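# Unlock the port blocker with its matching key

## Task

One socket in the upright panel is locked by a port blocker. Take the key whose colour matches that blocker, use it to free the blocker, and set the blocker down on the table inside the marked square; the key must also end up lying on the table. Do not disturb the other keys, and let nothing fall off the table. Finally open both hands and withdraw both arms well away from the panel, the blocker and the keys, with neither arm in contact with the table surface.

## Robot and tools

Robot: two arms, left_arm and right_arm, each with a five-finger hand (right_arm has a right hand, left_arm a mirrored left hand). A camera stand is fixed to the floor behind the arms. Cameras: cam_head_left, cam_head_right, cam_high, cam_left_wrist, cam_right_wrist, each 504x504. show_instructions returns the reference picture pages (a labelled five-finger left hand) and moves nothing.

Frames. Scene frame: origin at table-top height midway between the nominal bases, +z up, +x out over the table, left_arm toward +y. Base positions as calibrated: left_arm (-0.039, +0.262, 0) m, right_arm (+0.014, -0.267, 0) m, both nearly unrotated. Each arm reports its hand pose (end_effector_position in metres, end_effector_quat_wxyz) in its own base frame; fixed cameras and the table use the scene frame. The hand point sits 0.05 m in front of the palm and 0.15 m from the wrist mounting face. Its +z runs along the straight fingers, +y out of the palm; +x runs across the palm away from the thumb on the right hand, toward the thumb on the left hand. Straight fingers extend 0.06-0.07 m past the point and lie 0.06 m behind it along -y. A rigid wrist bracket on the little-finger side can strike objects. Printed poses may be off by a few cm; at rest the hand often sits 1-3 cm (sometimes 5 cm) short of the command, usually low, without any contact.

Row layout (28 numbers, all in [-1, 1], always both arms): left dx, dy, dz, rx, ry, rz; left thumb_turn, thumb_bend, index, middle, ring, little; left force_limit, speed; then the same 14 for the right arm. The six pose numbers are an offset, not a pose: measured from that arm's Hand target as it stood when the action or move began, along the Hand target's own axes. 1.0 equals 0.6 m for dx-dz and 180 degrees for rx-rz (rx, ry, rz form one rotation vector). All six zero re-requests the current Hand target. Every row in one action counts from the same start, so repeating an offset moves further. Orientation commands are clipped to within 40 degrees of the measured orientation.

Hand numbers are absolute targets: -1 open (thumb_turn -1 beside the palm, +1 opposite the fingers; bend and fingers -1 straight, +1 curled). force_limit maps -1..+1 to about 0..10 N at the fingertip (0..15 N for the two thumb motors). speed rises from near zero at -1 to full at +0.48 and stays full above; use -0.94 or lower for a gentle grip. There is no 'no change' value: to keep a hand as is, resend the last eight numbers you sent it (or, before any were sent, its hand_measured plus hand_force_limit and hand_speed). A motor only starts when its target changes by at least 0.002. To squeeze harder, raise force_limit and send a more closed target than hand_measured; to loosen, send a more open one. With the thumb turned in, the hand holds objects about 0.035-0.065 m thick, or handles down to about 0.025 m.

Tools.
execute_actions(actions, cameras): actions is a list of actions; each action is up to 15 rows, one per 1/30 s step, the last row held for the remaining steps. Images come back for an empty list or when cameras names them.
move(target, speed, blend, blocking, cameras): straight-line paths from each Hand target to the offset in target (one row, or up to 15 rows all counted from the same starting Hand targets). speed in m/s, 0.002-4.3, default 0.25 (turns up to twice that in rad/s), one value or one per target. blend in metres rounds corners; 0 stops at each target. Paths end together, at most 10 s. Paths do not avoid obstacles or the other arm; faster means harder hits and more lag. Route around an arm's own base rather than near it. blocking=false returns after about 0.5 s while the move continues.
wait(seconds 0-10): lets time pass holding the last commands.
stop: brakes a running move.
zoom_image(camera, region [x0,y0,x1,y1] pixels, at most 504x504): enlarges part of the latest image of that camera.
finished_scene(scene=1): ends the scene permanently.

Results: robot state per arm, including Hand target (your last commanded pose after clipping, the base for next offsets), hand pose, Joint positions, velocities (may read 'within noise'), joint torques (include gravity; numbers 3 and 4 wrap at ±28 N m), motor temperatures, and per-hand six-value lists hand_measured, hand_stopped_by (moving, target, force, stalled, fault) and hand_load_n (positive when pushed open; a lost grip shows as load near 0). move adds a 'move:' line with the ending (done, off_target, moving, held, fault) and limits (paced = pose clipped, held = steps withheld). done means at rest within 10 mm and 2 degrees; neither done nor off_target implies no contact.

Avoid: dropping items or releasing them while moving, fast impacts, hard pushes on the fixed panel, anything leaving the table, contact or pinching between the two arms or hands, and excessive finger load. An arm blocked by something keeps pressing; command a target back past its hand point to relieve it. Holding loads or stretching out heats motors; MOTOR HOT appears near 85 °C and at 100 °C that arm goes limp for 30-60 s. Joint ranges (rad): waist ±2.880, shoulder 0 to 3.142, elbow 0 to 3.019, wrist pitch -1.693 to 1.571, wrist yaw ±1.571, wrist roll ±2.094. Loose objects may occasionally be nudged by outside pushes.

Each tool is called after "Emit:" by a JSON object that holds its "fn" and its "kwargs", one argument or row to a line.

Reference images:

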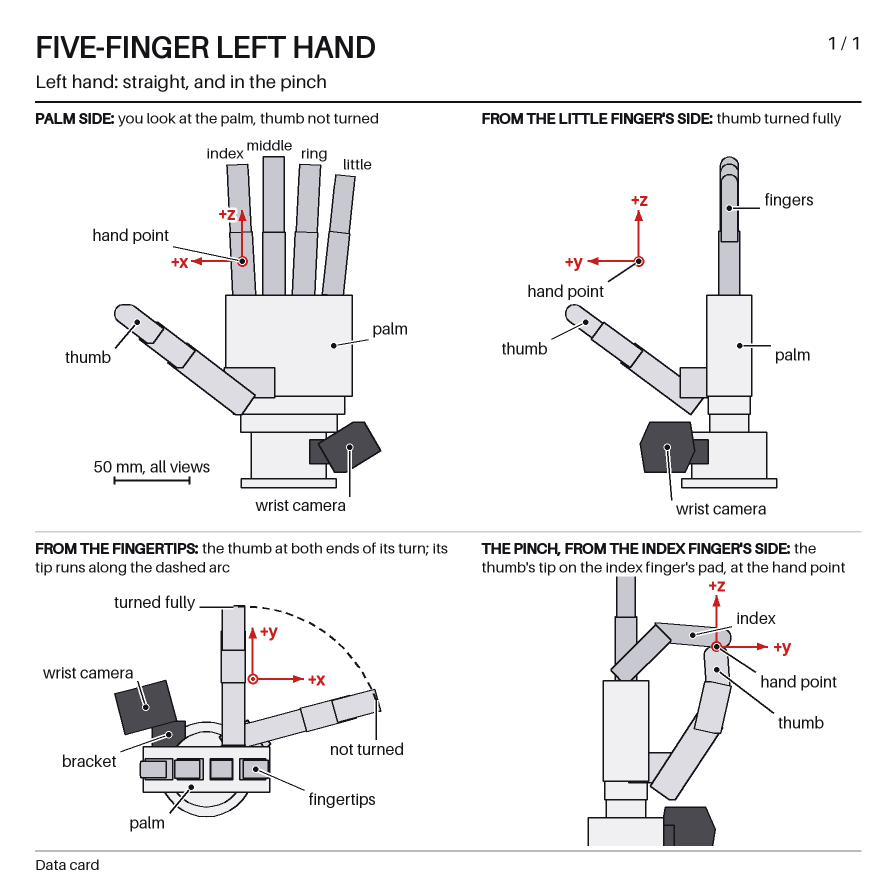

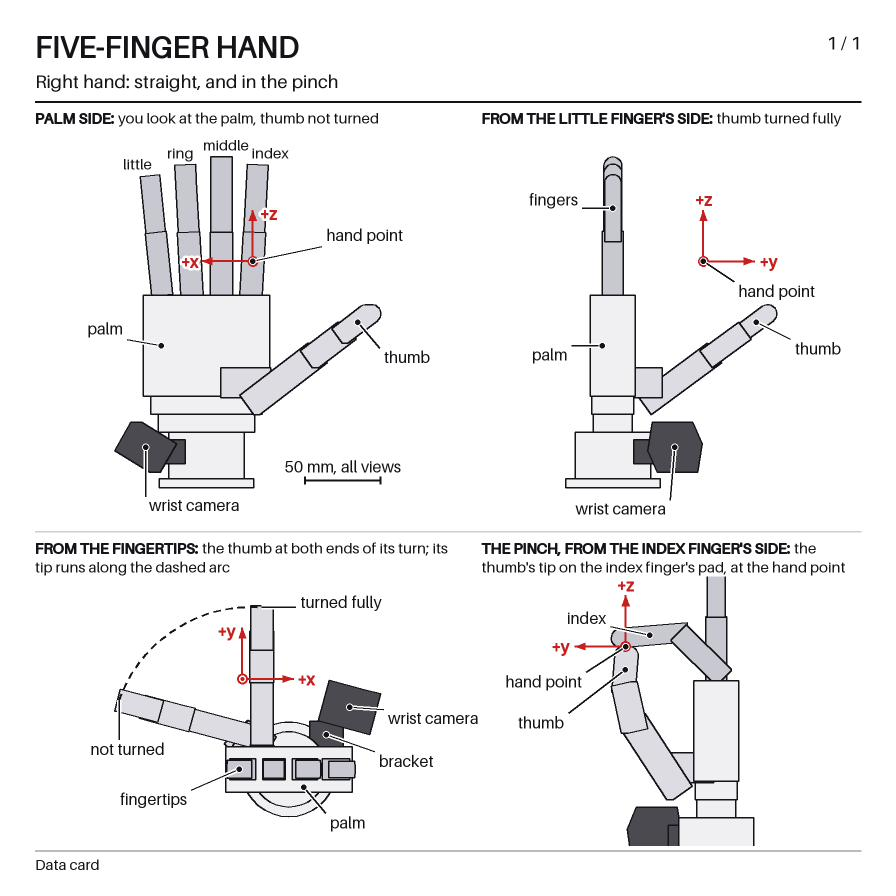

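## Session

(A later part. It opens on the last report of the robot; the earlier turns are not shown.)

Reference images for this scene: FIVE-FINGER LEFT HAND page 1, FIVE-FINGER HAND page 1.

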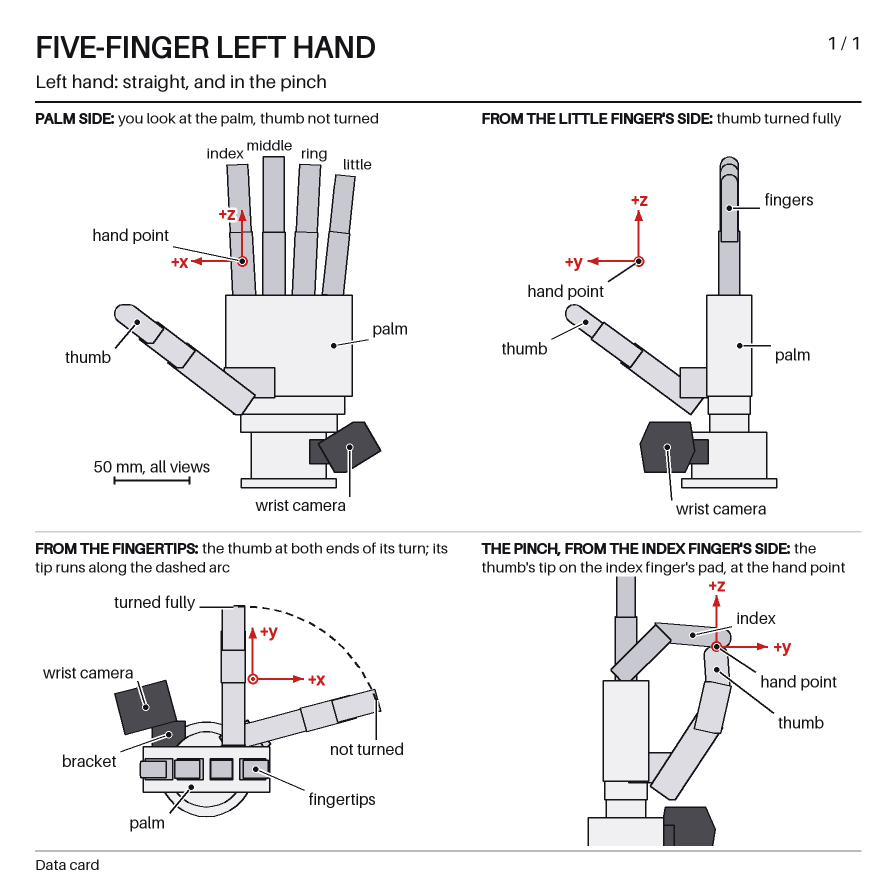

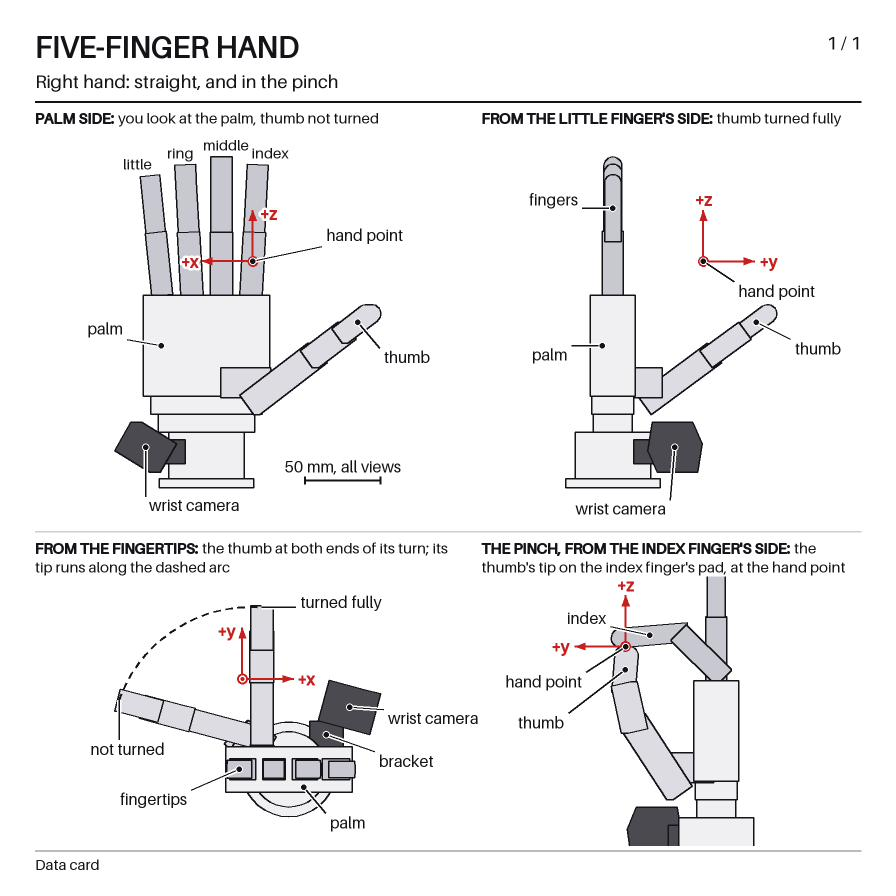

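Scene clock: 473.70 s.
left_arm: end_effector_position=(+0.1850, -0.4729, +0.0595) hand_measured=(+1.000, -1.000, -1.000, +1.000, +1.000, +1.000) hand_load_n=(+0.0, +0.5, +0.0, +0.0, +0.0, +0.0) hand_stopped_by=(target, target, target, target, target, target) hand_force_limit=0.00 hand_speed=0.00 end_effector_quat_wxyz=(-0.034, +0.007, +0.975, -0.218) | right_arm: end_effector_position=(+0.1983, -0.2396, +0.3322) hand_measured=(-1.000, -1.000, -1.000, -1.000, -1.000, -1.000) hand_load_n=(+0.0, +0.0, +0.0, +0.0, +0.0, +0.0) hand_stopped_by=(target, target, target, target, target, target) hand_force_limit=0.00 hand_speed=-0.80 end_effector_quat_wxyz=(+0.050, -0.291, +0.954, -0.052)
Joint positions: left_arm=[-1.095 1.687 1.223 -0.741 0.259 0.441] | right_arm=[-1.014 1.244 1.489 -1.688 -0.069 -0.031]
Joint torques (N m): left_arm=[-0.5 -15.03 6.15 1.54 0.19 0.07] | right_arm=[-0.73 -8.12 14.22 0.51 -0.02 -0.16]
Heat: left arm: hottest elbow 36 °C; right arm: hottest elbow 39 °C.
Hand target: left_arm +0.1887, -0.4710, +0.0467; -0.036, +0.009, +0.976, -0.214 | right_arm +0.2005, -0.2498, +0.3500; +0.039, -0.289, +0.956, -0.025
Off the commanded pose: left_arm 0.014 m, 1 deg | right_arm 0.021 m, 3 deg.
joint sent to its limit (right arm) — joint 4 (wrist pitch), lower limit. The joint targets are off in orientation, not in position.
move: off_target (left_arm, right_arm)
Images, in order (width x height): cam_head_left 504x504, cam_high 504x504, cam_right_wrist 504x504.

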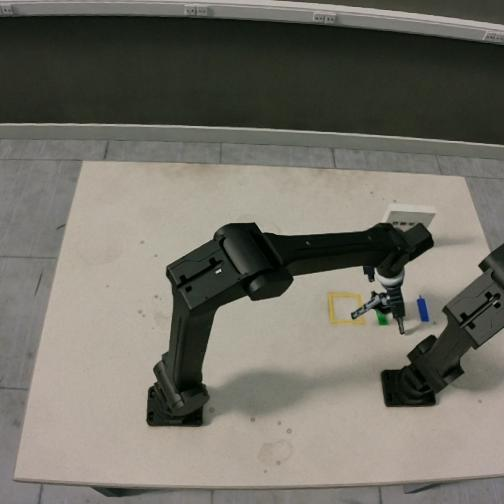

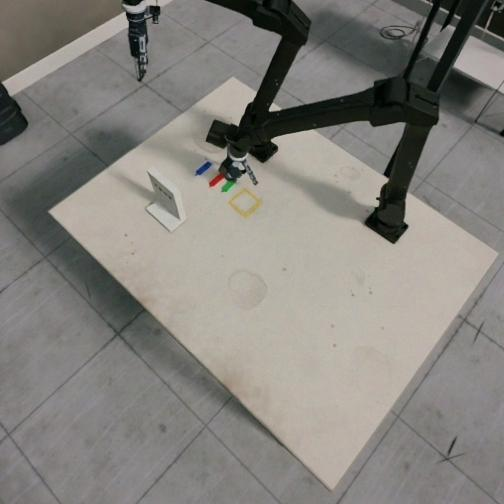

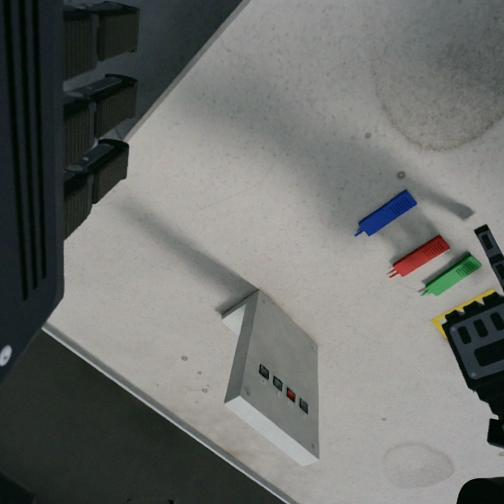

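Emit:
{"fn": "move", "kwargs": {
  "target": [-0.001,0.006,0.014,0,0,0,1,-1,-1,1,1,1,0,0, 0,0,0,0,0,0,-1,-1,-1,-1,-1,-1,0,-0.8],
  "speed": 0.05,
  "cameras": ["cam_head_left","cam_right_wrist"]
}}

Emit:
{"fn": "zoom_image", "kwargs": {
  "camera": "cam_head_left",
  "region": [380, 290, 440, 350]
}}

Emit:
{"fn": "zoom_image", "kwargs": {
  "camera": "cam_right_wrist",
  "region": [384, 170, 504, 290]
}}

Scene clock: 482.57 s.
left_arm: end_effector_position=(+0.1851, -0.4732, +0.0497) hand_measured=(+1.000, -1.000, -1.000, +1.000, +1.000, +1.000) hand_load_n=(+0.0, +0.0, +0.0, +0.0, -0.5, +0.0) hand_stopped_by=(target, target, target, target, target, target) hand_force_limit=0.00 hand_speed=0.00 end_effector_quat_wxyz=(-0.034, +0.007, +0.975, -0.217) | right_arm: end_effector_position=(+0.1983, -0.2396, +0.3322) hand_measured=(-1.000, -1.000, -1.000, -1.000, -1.000, -1.000) hand_load_n=(+0.0, +0.0, +0.0, +0.0, +0.0, +0.0) hand_stopped_by=(target, target, target, target, target, target) hand_force_limit=0.00 hand_speed=-0.80 end_effector_quat_wxyz=(+0.050, -0.291, +0.954, -0.052)
Joint positions: left_arm=[-1.095 1.701 1.212 -0.717 0.259 0.441] | right_arm=[-1.014 1.244 1.489 -1.688 -0.069 -0.031]
Joint torques (N m): left_arm=[-0.5 -15.21 6.09 1.47 0.17 0.07] | right_arm=[-0.79 -6.53 14.16 0.47 -0.04 -0.06]
Heat: left arm: hottest elbow 35 °C; right arm: hottest elbow 39 °C.
Hand target: left_arm +0.1888, -0.4714, +0.0376; -0.036, +0.009, +0.976, -0.214 | right_arm +0.2005, -0.2498, +0.3500; +0.039, -0.289, +0.956, -0.025
Off the commanded pose: left_arm 0.013 m, 1 deg | right_arm 0.021 m, 3 deg.
joint sent to its limit (right arm) — joint 4 (wrist pitch), lower limit. The joint targets are off in orientation, not in position.
move: off_target (left_arm, right_arm)
Images, in order (width x height): cam_head_left 504x504, cam_right_wrist 504x504.

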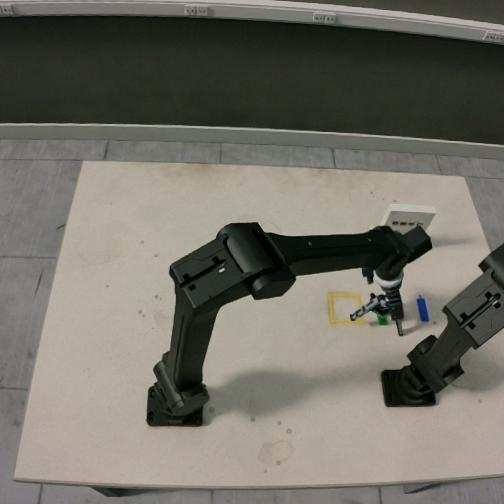

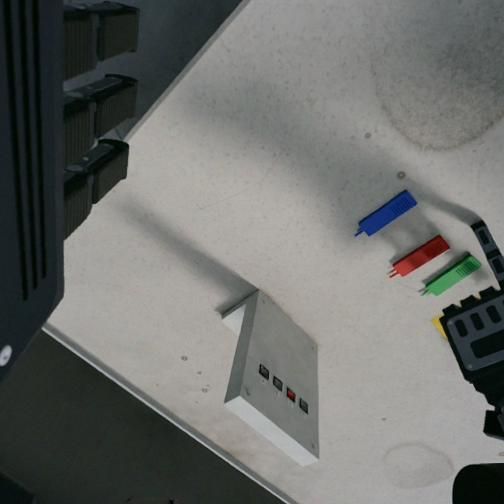

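Scaled by 8.400 from the camera's 504x504 image, which has a finer 720x720 frame.

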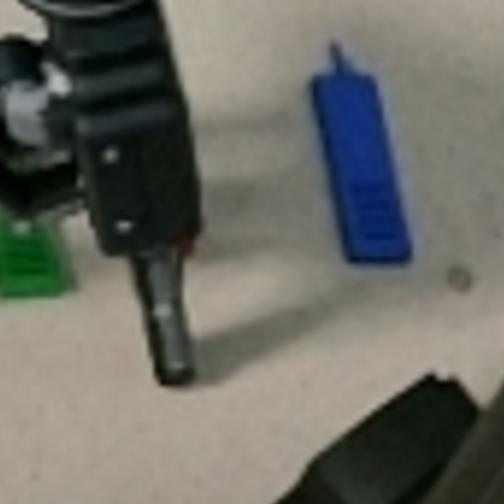

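Scaled by 4.200 from the camera's 504x504 image, which has a finer 720x720 frame.

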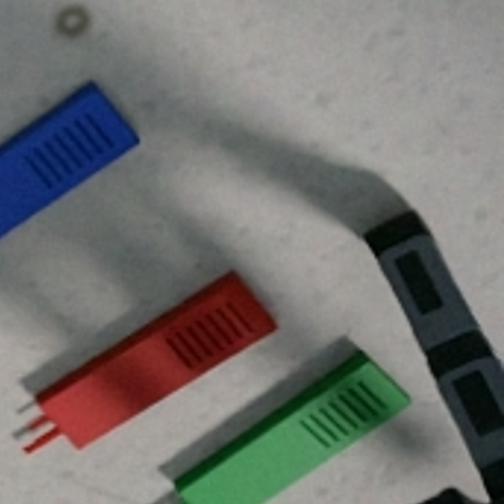

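Emit:
{"fn": "move", "kwargs": {
  "target": [-0.0317,-0.010,-0.0242,0,0,0,1,-1,-1,1,1,1,0,0, 0,0,0,0,0,0,-1,-1,-1,-1,-1,-1,0,-0.8],
  "speed": 0.06,
  "cameras": ["cam_head_left","cam_right_wrist"]
}}

Emit:
{"fn": "zoom_image", "kwargs": {
  "camera": "cam_head_left",
  "region": [380, 290, 440, 350]
}}

Emit:
{"fn": "zoom_image", "kwargs": {
  "camera": "cam_right_wrist",
  "region": [384, 170, 504, 290]
}}

Scene clock: 490.70 s.
left_arm: end_effector_position=(+0.1977, -0.4627, +0.0491) hand_measured=(+1.000, -1.000, -1.000, +1.000, +1.000, +1.000) hand_load_n=(+0.0, +0.0, +0.0, +0.0, +0.0, +0.0) hand_stopped_by=(target, target, target, target, target, target) hand_force_limit=0.00 hand_speed=0.00 end_effector_quat_wxyz=(-0.038, +0.006, +0.976, -0.212) | right_arm: end_effector_position=(+0.1983, -0.2396, +0.3322) hand_measured=(-1.000, -1.000, -1.000, -1.000, -1.000, -1.000) hand_load_n=(+0.0, +0.0, +0.0, +0.0, +0.0, +0.0) hand_stopped_by=(target, target, target, target, target, target) hand_force_limit=0.00 hand_speed=-0.80 end_effector_quat_wxyz=(+0.050, -0.291, +0.954, -0.052)
Joint positions: left_arm=[-1.062 1.703 1.214 -0.739 0.273 0.474] | right_arm=[-1.014 1.244 1.489 -1.688 -0.069 -0.031]
Joint torques (N m): left_arm=[-0.32 -14.92 9.69 0.34 0.11 0.08] | right_arm=[-0.21 -6.95 14.37 0.53 -0.07 -0.11]
Heat: left arm: hottest elbow 35 °C; right arm: hottest elbow 39 °C.
Hand target: left_arm +0.2087, -0.4713, +0.0518; -0.036, +0.009, +0.976, -0.214 | right_arm +0.2005, -0.2498, +0.3500; +0.039, -0.289, +0.956, -0.025
Off the commanded pose: left_arm 0.014 m, 0 deg | right_arm 0.021 m, 3 deg.
joint sent to its limit (right arm) — joint 4 (wrist pitch), lower limit. The joint targets are off in orientation, not in position.
move: off_target (left_arm, right_arm)
Images, in order (width x height): cam_head_left 504x504, cam_right_wrist 504x504.

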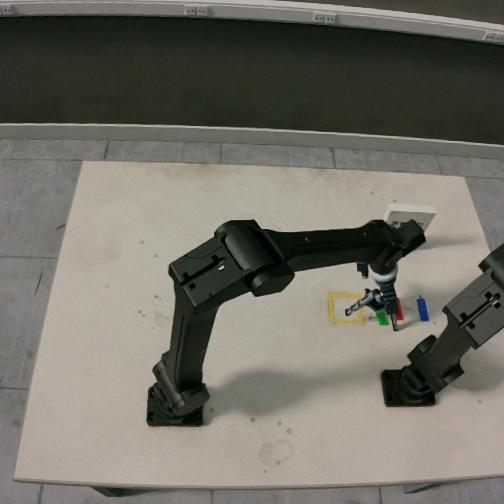

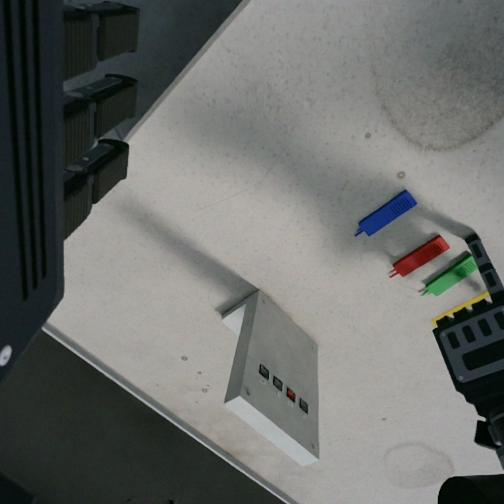

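Scaled by 8.400 from the camera's 504x504 image, which has a finer 720x720 frame.

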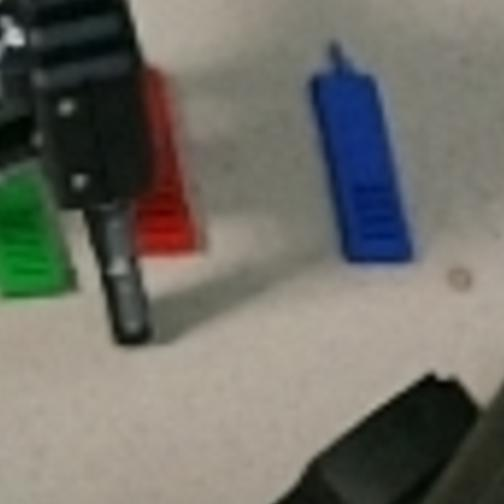

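Scaled by 4.200 from the camera's 504x504 image, which has a finer 720x720 frame.

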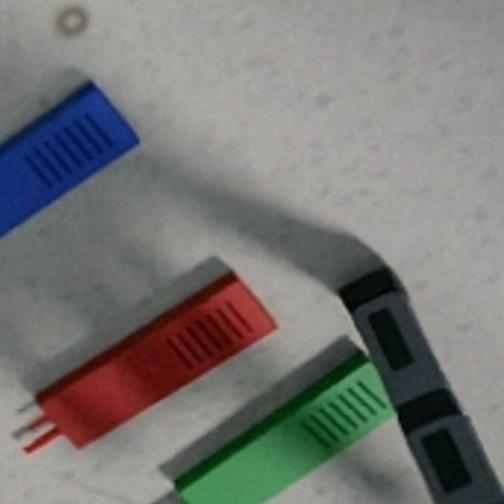

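Emit:
{"fn": "move", "kwargs": {
  "target": [0.0125,-0.022,0.011,0,0,0,1,-1,-1,1,1,1,0,0, 0,0,0,0,0,0,-1,-1,-1,-1,-1,-1,0,-0.8],
  "speed": 0.06,
  "cameras": ["cam_head_left","cam_right_wrist"]
}}

Emit:
{"fn": "zoom_image", "kwargs": {
  "camera": "cam_head_left",
  "region": [380, 290, 440, 350]
}}

Emit:
{"fn": "zoom_image", "kwargs": {
  "camera": "cam_right_wrist",
  "region": [384, 170, 504, 290]
}}

Scene clock: 499.80 s.
left_arm: end_effector_position=(+0.2000, -0.4727, +0.0493) hand_measured=(+1.000, -1.000, -1.000, +1.000, +1.000, +1.000) hand_load_n=(+0.0, +0.0, +0.0, +0.0, +0.0, +0.0) hand_stopped_by=(target, target, target, target, target, target) hand_force_limit=0.00 hand_speed=0.00 end_effector_quat_wxyz=(-0.035, +0.009, +0.976, -0.214) | right_arm: end_effector_position=(+0.1983, -0.2396, +0.3322) hand_measured=(-1.000, -1.000, -1.000, -1.000, -1.000, -1.000) hand_load_n=(+0.0, +0.0, +0.0, +0.0, +0.0, +0.0) hand_stopped_by=(target, target, target, target, target, target) hand_force_limit=0.00 hand_speed=-0.80 end_effector_quat_wxyz=(+0.050, -0.291, +0.954, -0.052)
Joint positions: left_arm=[-1.07 1.721 1.241 -0.74 0.267 0.473] | right_arm=[-1.014 1.244 1.489 -1.688 -0.069 -0.031]
Joint torques (N m): left_arm=[-1.9 -15.09 9.76 0.35 0.01 -0.19] | right_arm=[-1.73 -6.65 14.28 0.49 -0.01 -0.07]
Heat: left arm: hottest elbow 37 °C; right arm: hottest elbow 40 °C.
Hand target: left_arm +0.2007, -0.4859, +0.0520; -0.036, +0.009, +0.976, -0.214 | right_arm +0.2005, -0.2498, +0.3500; +0.039, -0.289, +0.956, -0.025
Off the commanded pose: left_arm 0.013 m, 0 deg | right_arm 0.021 m, 3 deg.
joint sent to its limit (right arm) — joint 4 (wrist pitch), lower limit. The joint targets are off in orientation, not in position.
move: off_target (left_arm, right_arm)
Images, in order (width x height): cam_head_left 504x504, cam_right_wrist 504x504.

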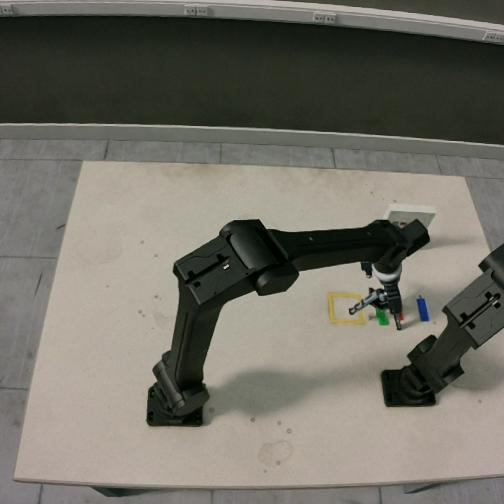

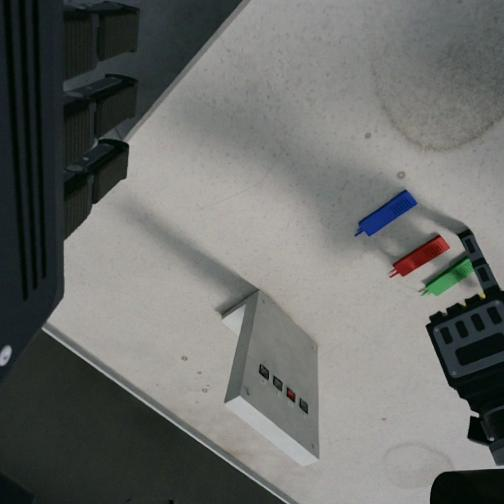

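Scaled by 8.400 from the camera's 504x504 image, which has a finer 720x720 frame.

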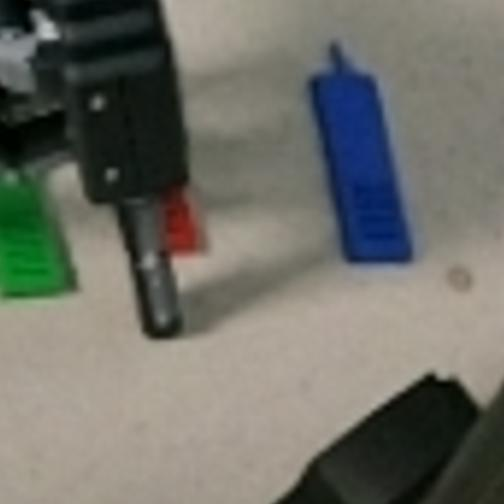

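Scaled by 4.200 from the camera's 504x504 image, which has a finer 720x720 frame.

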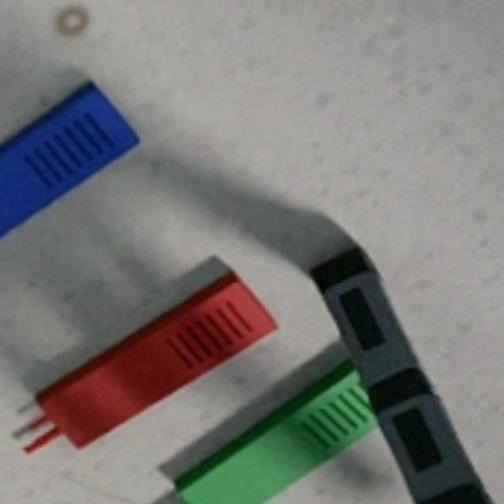

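Emit:
{"fn": "move", "kwargs": {
  "target": [-0.0748,0.0,-0.0055,0,0,0,1,-1,-1,1,1,1,0,0, 0,0,0,0,0,0,-1,-1,-1,-1,-1,-1,0,-0.8],
  "speed": 0.05,
  "cameras": ["cam_head_left","cam_right_wrist"]
}}

Emit:
{"fn": "zoom_image", "kwargs": {
  "camera": "cam_head_left",
  "region": [370, 275, 440, 345]
}}

Emit:
{"fn": "zoom_image", "kwargs": {
  "camera": "cam_right_wrist",
  "region": [364, 170, 504, 310]
}}

Scene clock: 512.47 s.
left_arm: end_effector_position=(+0.2342, -0.4776, +0.0500) hand_measured=(+1.000, -1.000, -1.000, +1.000, +1.000, +1.000) hand_load_n=(+0.0, +0.0, +0.0, +0.0, +0.0, +0.0) hand_stopped_by=(target, target, target, target, target, target) hand_force_limit=0.00 hand_speed=0.00 end_effector_quat_wxyz=(-0.038, +0.006, +0.977, -0.212) | right_arm: end_effector_position=(+0.1983, -0.2396, +0.3322) hand_measured=(-1.000, -1.000, -1.000, -1.000, -1.000, -1.000) hand_load_n=(+0.0, +0.0, +0.0, +0.0, +0.0, +0.0) hand_stopped_by=(target, target, target, target, target, target) hand_force_limit=0.00 hand_speed=-0.80 end_effector_quat_wxyz=(+0.050, -0.291, +0.954, -0.052)
Joint positions: left_arm=[-1.016 1.777 1.32 -0.784 0.287 0.519] | right_arm=[-1.014 1.244 1.489 -1.688 -0.069 -0.031]
Joint torques (N m): left_arm=[-0.32 -16.32 9.87 0.34 0.15 0.05] | right_arm=[-0.79 -7.18 14.13 0.76 0 -0.04]
Heat: left arm: hottest elbow 38 °C; right arm: hottest elbow 40 °C.
Hand target: left_arm +0.2458, -0.4859, +0.0519; -0.036, +0.009, +0.976, -0.214 | right_arm +0.2005, -0.2498, +0.3500; +0.039, -0.289, +0.956, -0.025
Off the commanded pose: left_arm 0.014 m, 0 deg | right_arm 0.021 m, 3 deg.
joint sent to its limit (right arm) — joint 4 (wrist pitch), lower limit. The joint targets are off in orientation, not in position.
move: off_target (left_arm, right_arm)
Images, in order (width x height): cam_head_left 504x504, cam_right_wrist 504x504.

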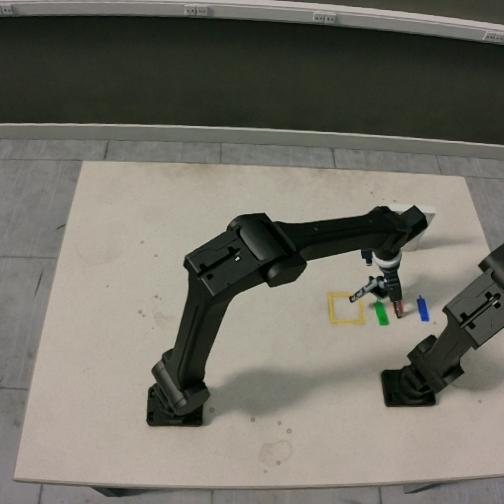

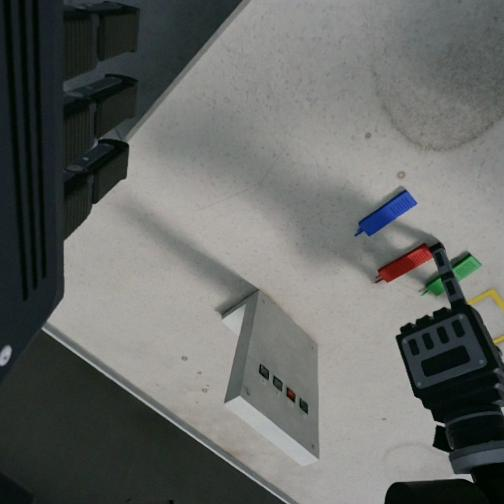

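Scaled by 7.200 from the camera's 504x504 image, which has a finer 720x720 frame.

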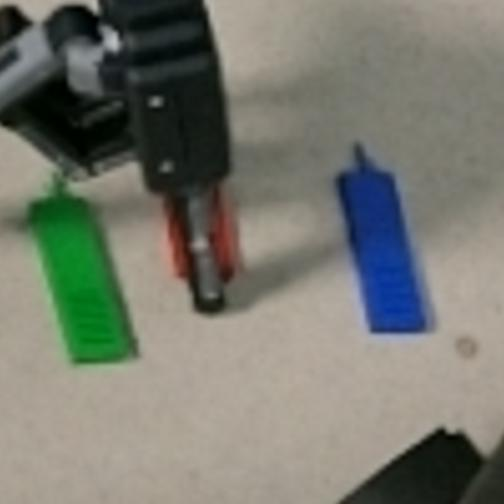

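Scaled by 3.600 from the camera's 504x504 image, which has a finer 720x720 frame.

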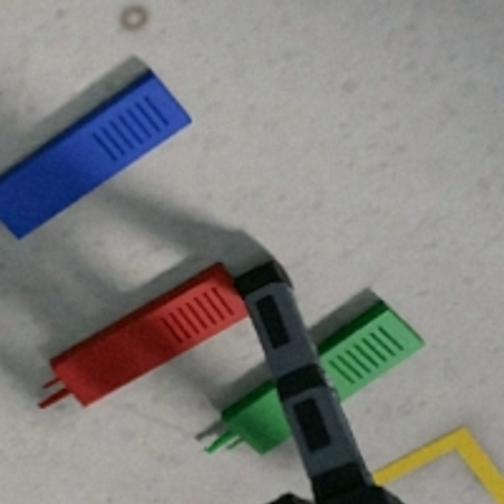

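Emit:
{"fn": "move", "kwargs": {
  "target": [-0.0997,0.0,-0.0073,0,0,0,1,-1,-1,1,1,1,0,0, 0,0,0,0,0,0,-1,-1,-1,-1,-1,-1,0,-0.8],
  "speed": 0.05,
  "cameras": ["cam_head_left","cam_right_wrist"]
}}

Emit:
{"fn": "zoom_image", "kwargs": {
  "camera": "cam_head_left",
  "region": [360, 250, 440, 330]
}}

Emit:
{"fn": "zoom_image", "kwargs": {
  "camera": "cam_right_wrist",
  "region": [320, 200, 480, 360]
}}

Scene clock: 519.17 s.
left_arm: end_effector_position=(+0.2938, -0.4790, +0.0508) hand_measured=(+1.000, -1.000, -1.000, +1.000, +1.000, +1.000) hand_load_n=(+0.0, +0.0, +0.0, +0.0, +0.0, +0.0) hand_stopped_by=(target, target, target, target, target, target) hand_force_limit=0.00 hand_speed=0.00 end_effector_quat_wxyz=(-0.038, +0.006, +0.977, -0.212) | right_arm: end_effector_position=(+0.1983, -0.2396, +0.3322) hand_measured=(-1.000, -1.000, -1.000, -1.000, -1.000, -1.000) hand_load_n=(+0.0, +0.0, +0.0, +0.0, +0.0, +0.0) hand_stopped_by=(target, target, target, target, target, target) hand_force_limit=0.00 hand_speed=-0.80 end_effector_quat_wxyz=(+0.050, -0.291, +0.954, -0.052)
Joint positions: left_arm=[-0.928 1.861 1.447 -0.852 0.314 0.606] | right_arm=[-1.014 1.244 1.489 -1.688 -0.069 -0.031]
Joint torques (N m): left_arm=[-0.38 -17.96 10.07 0.27 0.19 0.08] | right_arm=[-0.62 -7 14.16 0.4 -0.08 -0.1]
Heat: left arm: hottest elbow 39 °C; right arm: hottest elbow 40 °C.
Hand target: left_arm +0.3057, -0.4861, +0.0521; -0.036, +0.009, +0.976, -0.214 | right_arm +0.2005, -0.2498, +0.3500; +0.039, -0.289, +0.956, -0.025
Off the commanded pose: left_arm 0.014 m, 0 deg | right_arm 0.021 m, 3 deg.
joint sent to its limit (right arm) — joint 4 (wrist pitch), lower limit. The joint targets are off in orientation, not in position.
move: off_target (left_arm, right_arm)
Images, in order (width x height): cam_head_left 504x504, cam_right_wrist 504x504.

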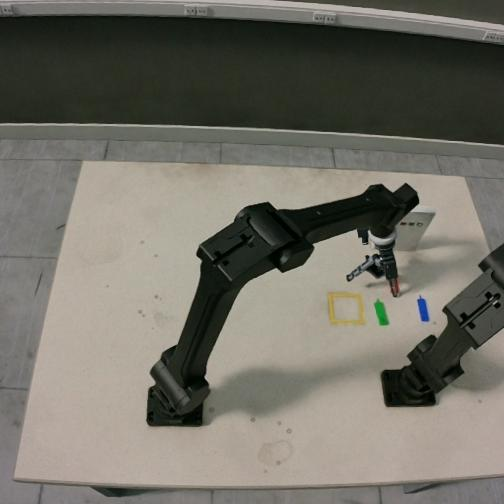

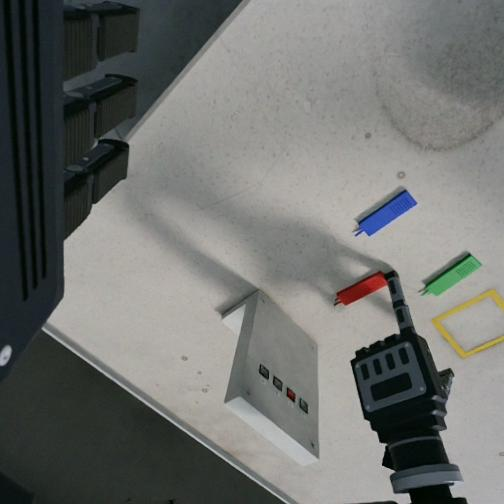

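Scaled by 6.300 from the camera's 504x504 image, which has a finer 720x720 frame.

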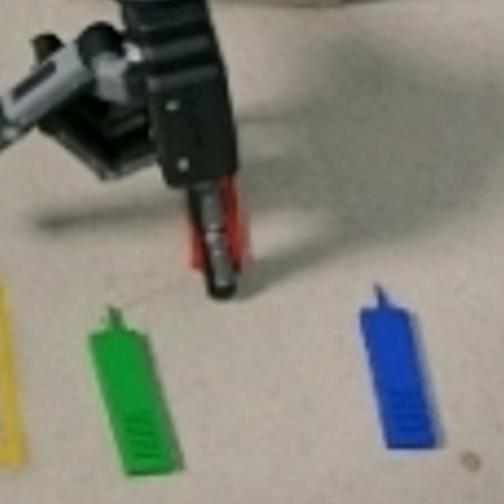

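Scaled by 3.150 from the camera's 504x504 image, which has a finer 720x720 frame.

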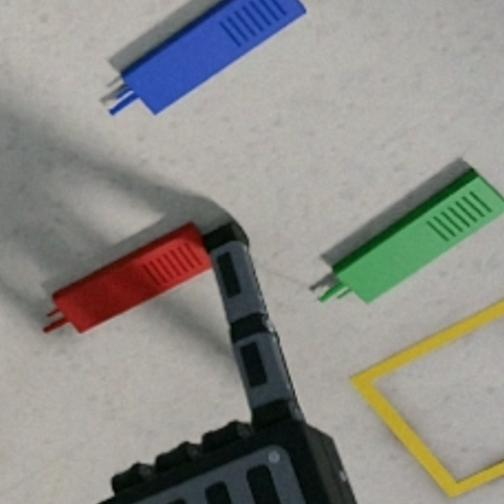

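Emit:
{"fn": "move", "kwargs": {
  "target": [0.0308,-0.089,-0.1922,0,0,0,1,-1,-1,1,1,1,0,0, 0,0,0,0,0,0,-1,-1,-1,-1,-1,-1,0,-0.8],
  "speed": 0.15
}}

Emit:
{"fn": "move", "kwargs": {
  "target": [-0.0293,-0.062,0.1183,0.3155,-0.045,0.1014,1,-0.2,-0.3,-0.3,-1,-1,0,0, 0,0,0,0,0,0,-1,-1,-1,-1,-1,-1,0,-0.8],
  "speed": 0.15,
  "cameras": ["all"]
}}

Scene clock: 608.60 s.
left_arm: end_effector_position=(+0.2915, -0.4759, +0.1672) hand_measured=(+1.000, -1.000, -1.000, +1.000, +1.000, +1.000) hand_load_n=(+0.0, +0.0, +0.0, +0.0, +0.0, +0.0) hand_stopped_by=(target, target, target, target, target, target) hand_force_limit=0.00 hand_speed=0.00 end_effector_quat_wxyz=(-0.042, +0.005, +0.978, -0.206) | right_arm: end_effector_position=(+0.1983, -0.2396, +0.3322) hand_measured=(-1.000, -1.000, -1.000, -1.000, -1.000, -1.000) hand_load_n=(+0.0, +0.0, +0.0, +0.0, +0.0, +0.0) hand_stopped_by=(target, target, target, target, target, target) hand_force_limit=0.00 hand_speed=-0.80 end_effector_quat_wxyz=(+0.050, -0.291, +0.954, -0.052)
Joint positions: left_arm=[-0.928 1.779 1.648 -1.151 0.314 0.607] | right_arm=[-1.014 1.244 1.489 -1.688 -0.069 -0.031]
Joint torques (N m): left_arm=[-1.49 -18.9 10.8 0.31 0.05 -0.08] | right_arm=[-1.49 -6.42 13.97 0.55 -0.08 -0.12]
Motor temperatures (°C): left_arm=[27 34 40 23 25 21] | right_arm=[25 23 41 24 25 22]
Heat: left arm: hottest elbow 40 °C; right arm: hottest elbow 41 °C.
Hand target: left_arm +0.2957, -0.4860, +0.1800; -0.036, +0.009, +0.976, -0.214 | right_arm +0.2005, -0.2498, +0.3500; +0.039, -0.289, +0.956, -0.025
Off the commanded pose: left_arm 0.017 m, 1 deg | right_arm 0.021 m, 3 deg.
joint sent to its limit (right arm) — joint 4 (wrist pitch), lower limit. The joint targets are off in orientation, not in position.
move: off_target (left_arm, right_arm)

Scene clock: 612.97 s.
left_arm: end_effector_position=(+0.3040, -0.5532, +0.1410) hand_measured=(+1.000, -0.200, -0.300, -0.300, -1.000, -1.000) hand_load_n=(+0.0, +0.0, +0.0, +0.0, +0.0, +0.0) hand_stopped_by=(target, target, target, target, target, target) hand_force_limit=0.00 hand_speed=0.00 end_effector_quat_wxyz=(+0.067, +0.134, +0.742, -0.654) | right_arm: end_effector_position=(+0.1983, -0.2396, +0.3322) hand_measured=(-1.000, -1.000, -1.000, -1.000, -1.000, -1.000) hand_load_n=(+0.0, +0.0, +0.0, +0.5, +0.0, +0.0) hand_stopped_by=(target, target, target, target, target, target) hand_force_limit=0.00 hand_speed=-0.80 end_effector_quat_wxyz=(+0.050, -0.291, +0.954, -0.052)
Joint positions: left_arm=[-0.842 1.694 0.981 0.517 0.795 0.422] | right_arm=[-1.014 1.244 1.489 -1.688 -0.069 -0.031]
Joint torques (N m): left_arm=[-0.32 -14.74 5.85 2.56 0.14 -0.19] | right_arm=[-0.97 -7.41 14.12 0.4 -0.05 -0.11]
Heat: left arm: hottest elbow 40 °C; right arm: hottest elbow 41 °C.
Hand target: left_arm +0.3079, -0.5498, +0.1300; +0.063, +0.125, +0.745, -0.653 | right_arm +0.2005, -0.2498, +0.3500; +0.039, -0.289, +0.956, -0.025
Off the commanded pose: left_arm 0.012 m, 1 deg | right_arm 0.021 m, 3 deg.
joint sent to its limit (right arm) — joint 4 (wrist pitch), lower limit. The joint targets are off in orientation, not in position.
move: off_target (left_arm, right_arm)

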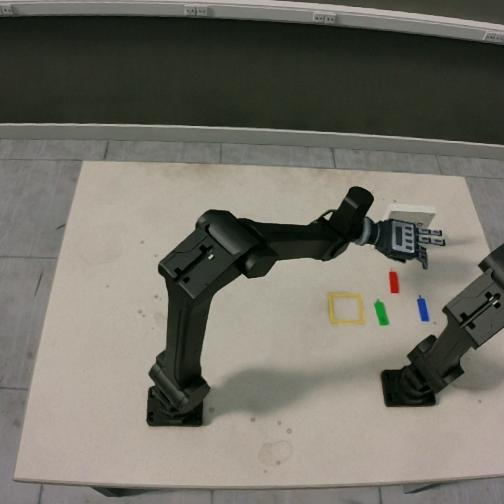

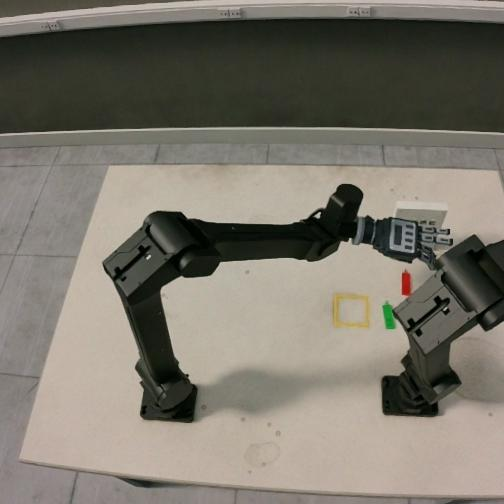

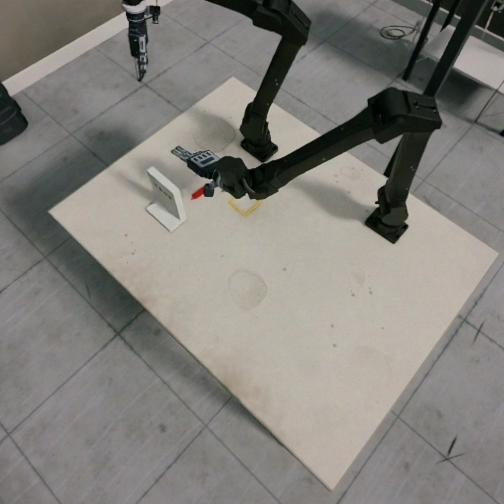

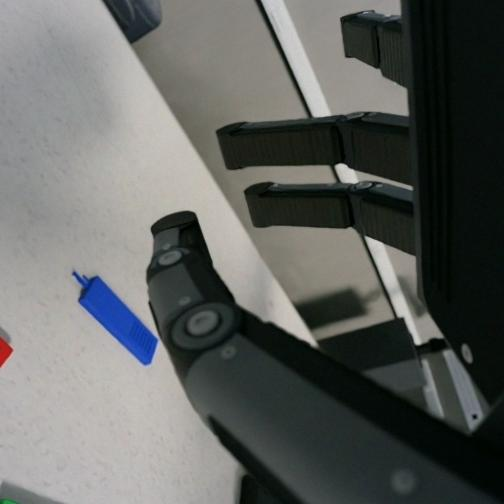

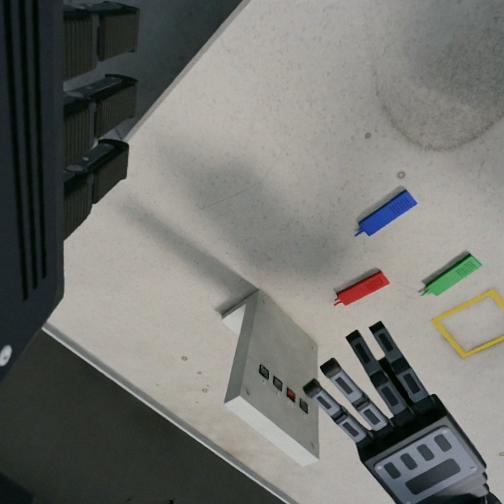

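Emit:
{"fn": "zoom_image", "kwargs": {
  "camera": "cam_head_left",
  "region": [340, 190, 460, 310]
}}

Emit:
{"fn": "zoom_image", "kwargs": {
  "camera": "cam_high",
  "region": [140, 130, 270, 250]
}}

Emit:
{"fn": "zoom_image", "kwargs": {
  "camera": "cam_right_wrist",
  "region": [290, 240, 450, 400]
}}

Emit:
{"fn": "zoom_image", "kwargs": {
  "camera": "cam_head_right",
  "region": [340, 190, 460, 310]
}}

Scaled by 4.200 from the camera's 504x504 image, which has a finer 720x720 frame.

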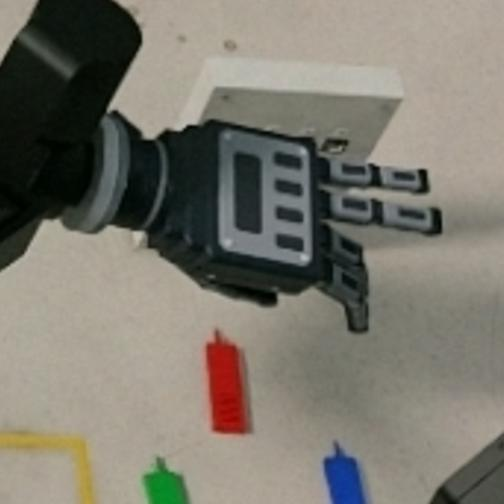

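Scaled by 3.877 from the camera's 504x504 image, which has a finer 720x720 frame.

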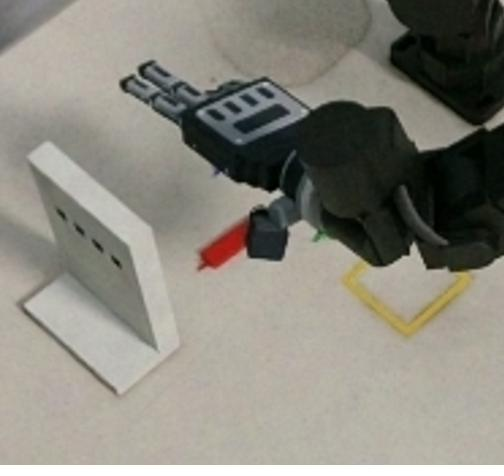

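Scaled by 3.150 from the camera's 504x504 image, which has a finer 720x720 frame.

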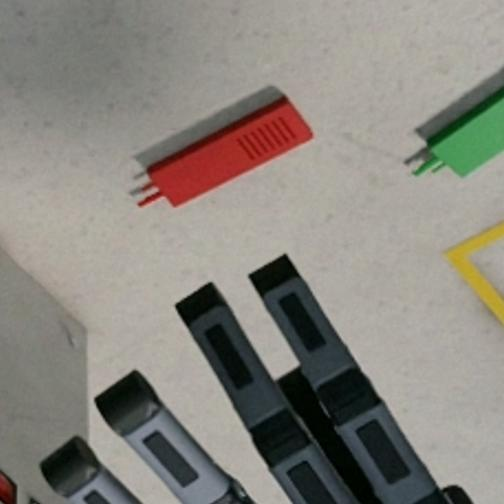

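Scaled by 4.200 from the camera's 504x504 image, which has a finer 720x720 frame.

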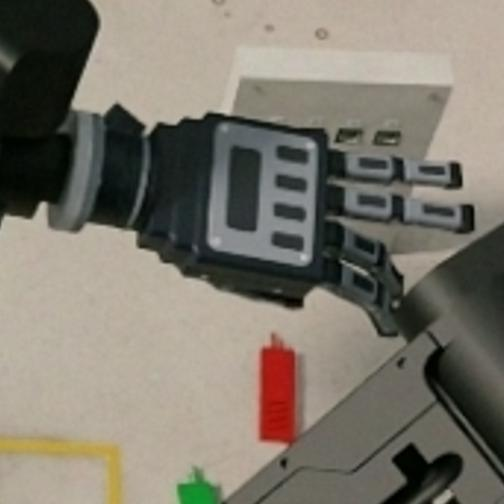

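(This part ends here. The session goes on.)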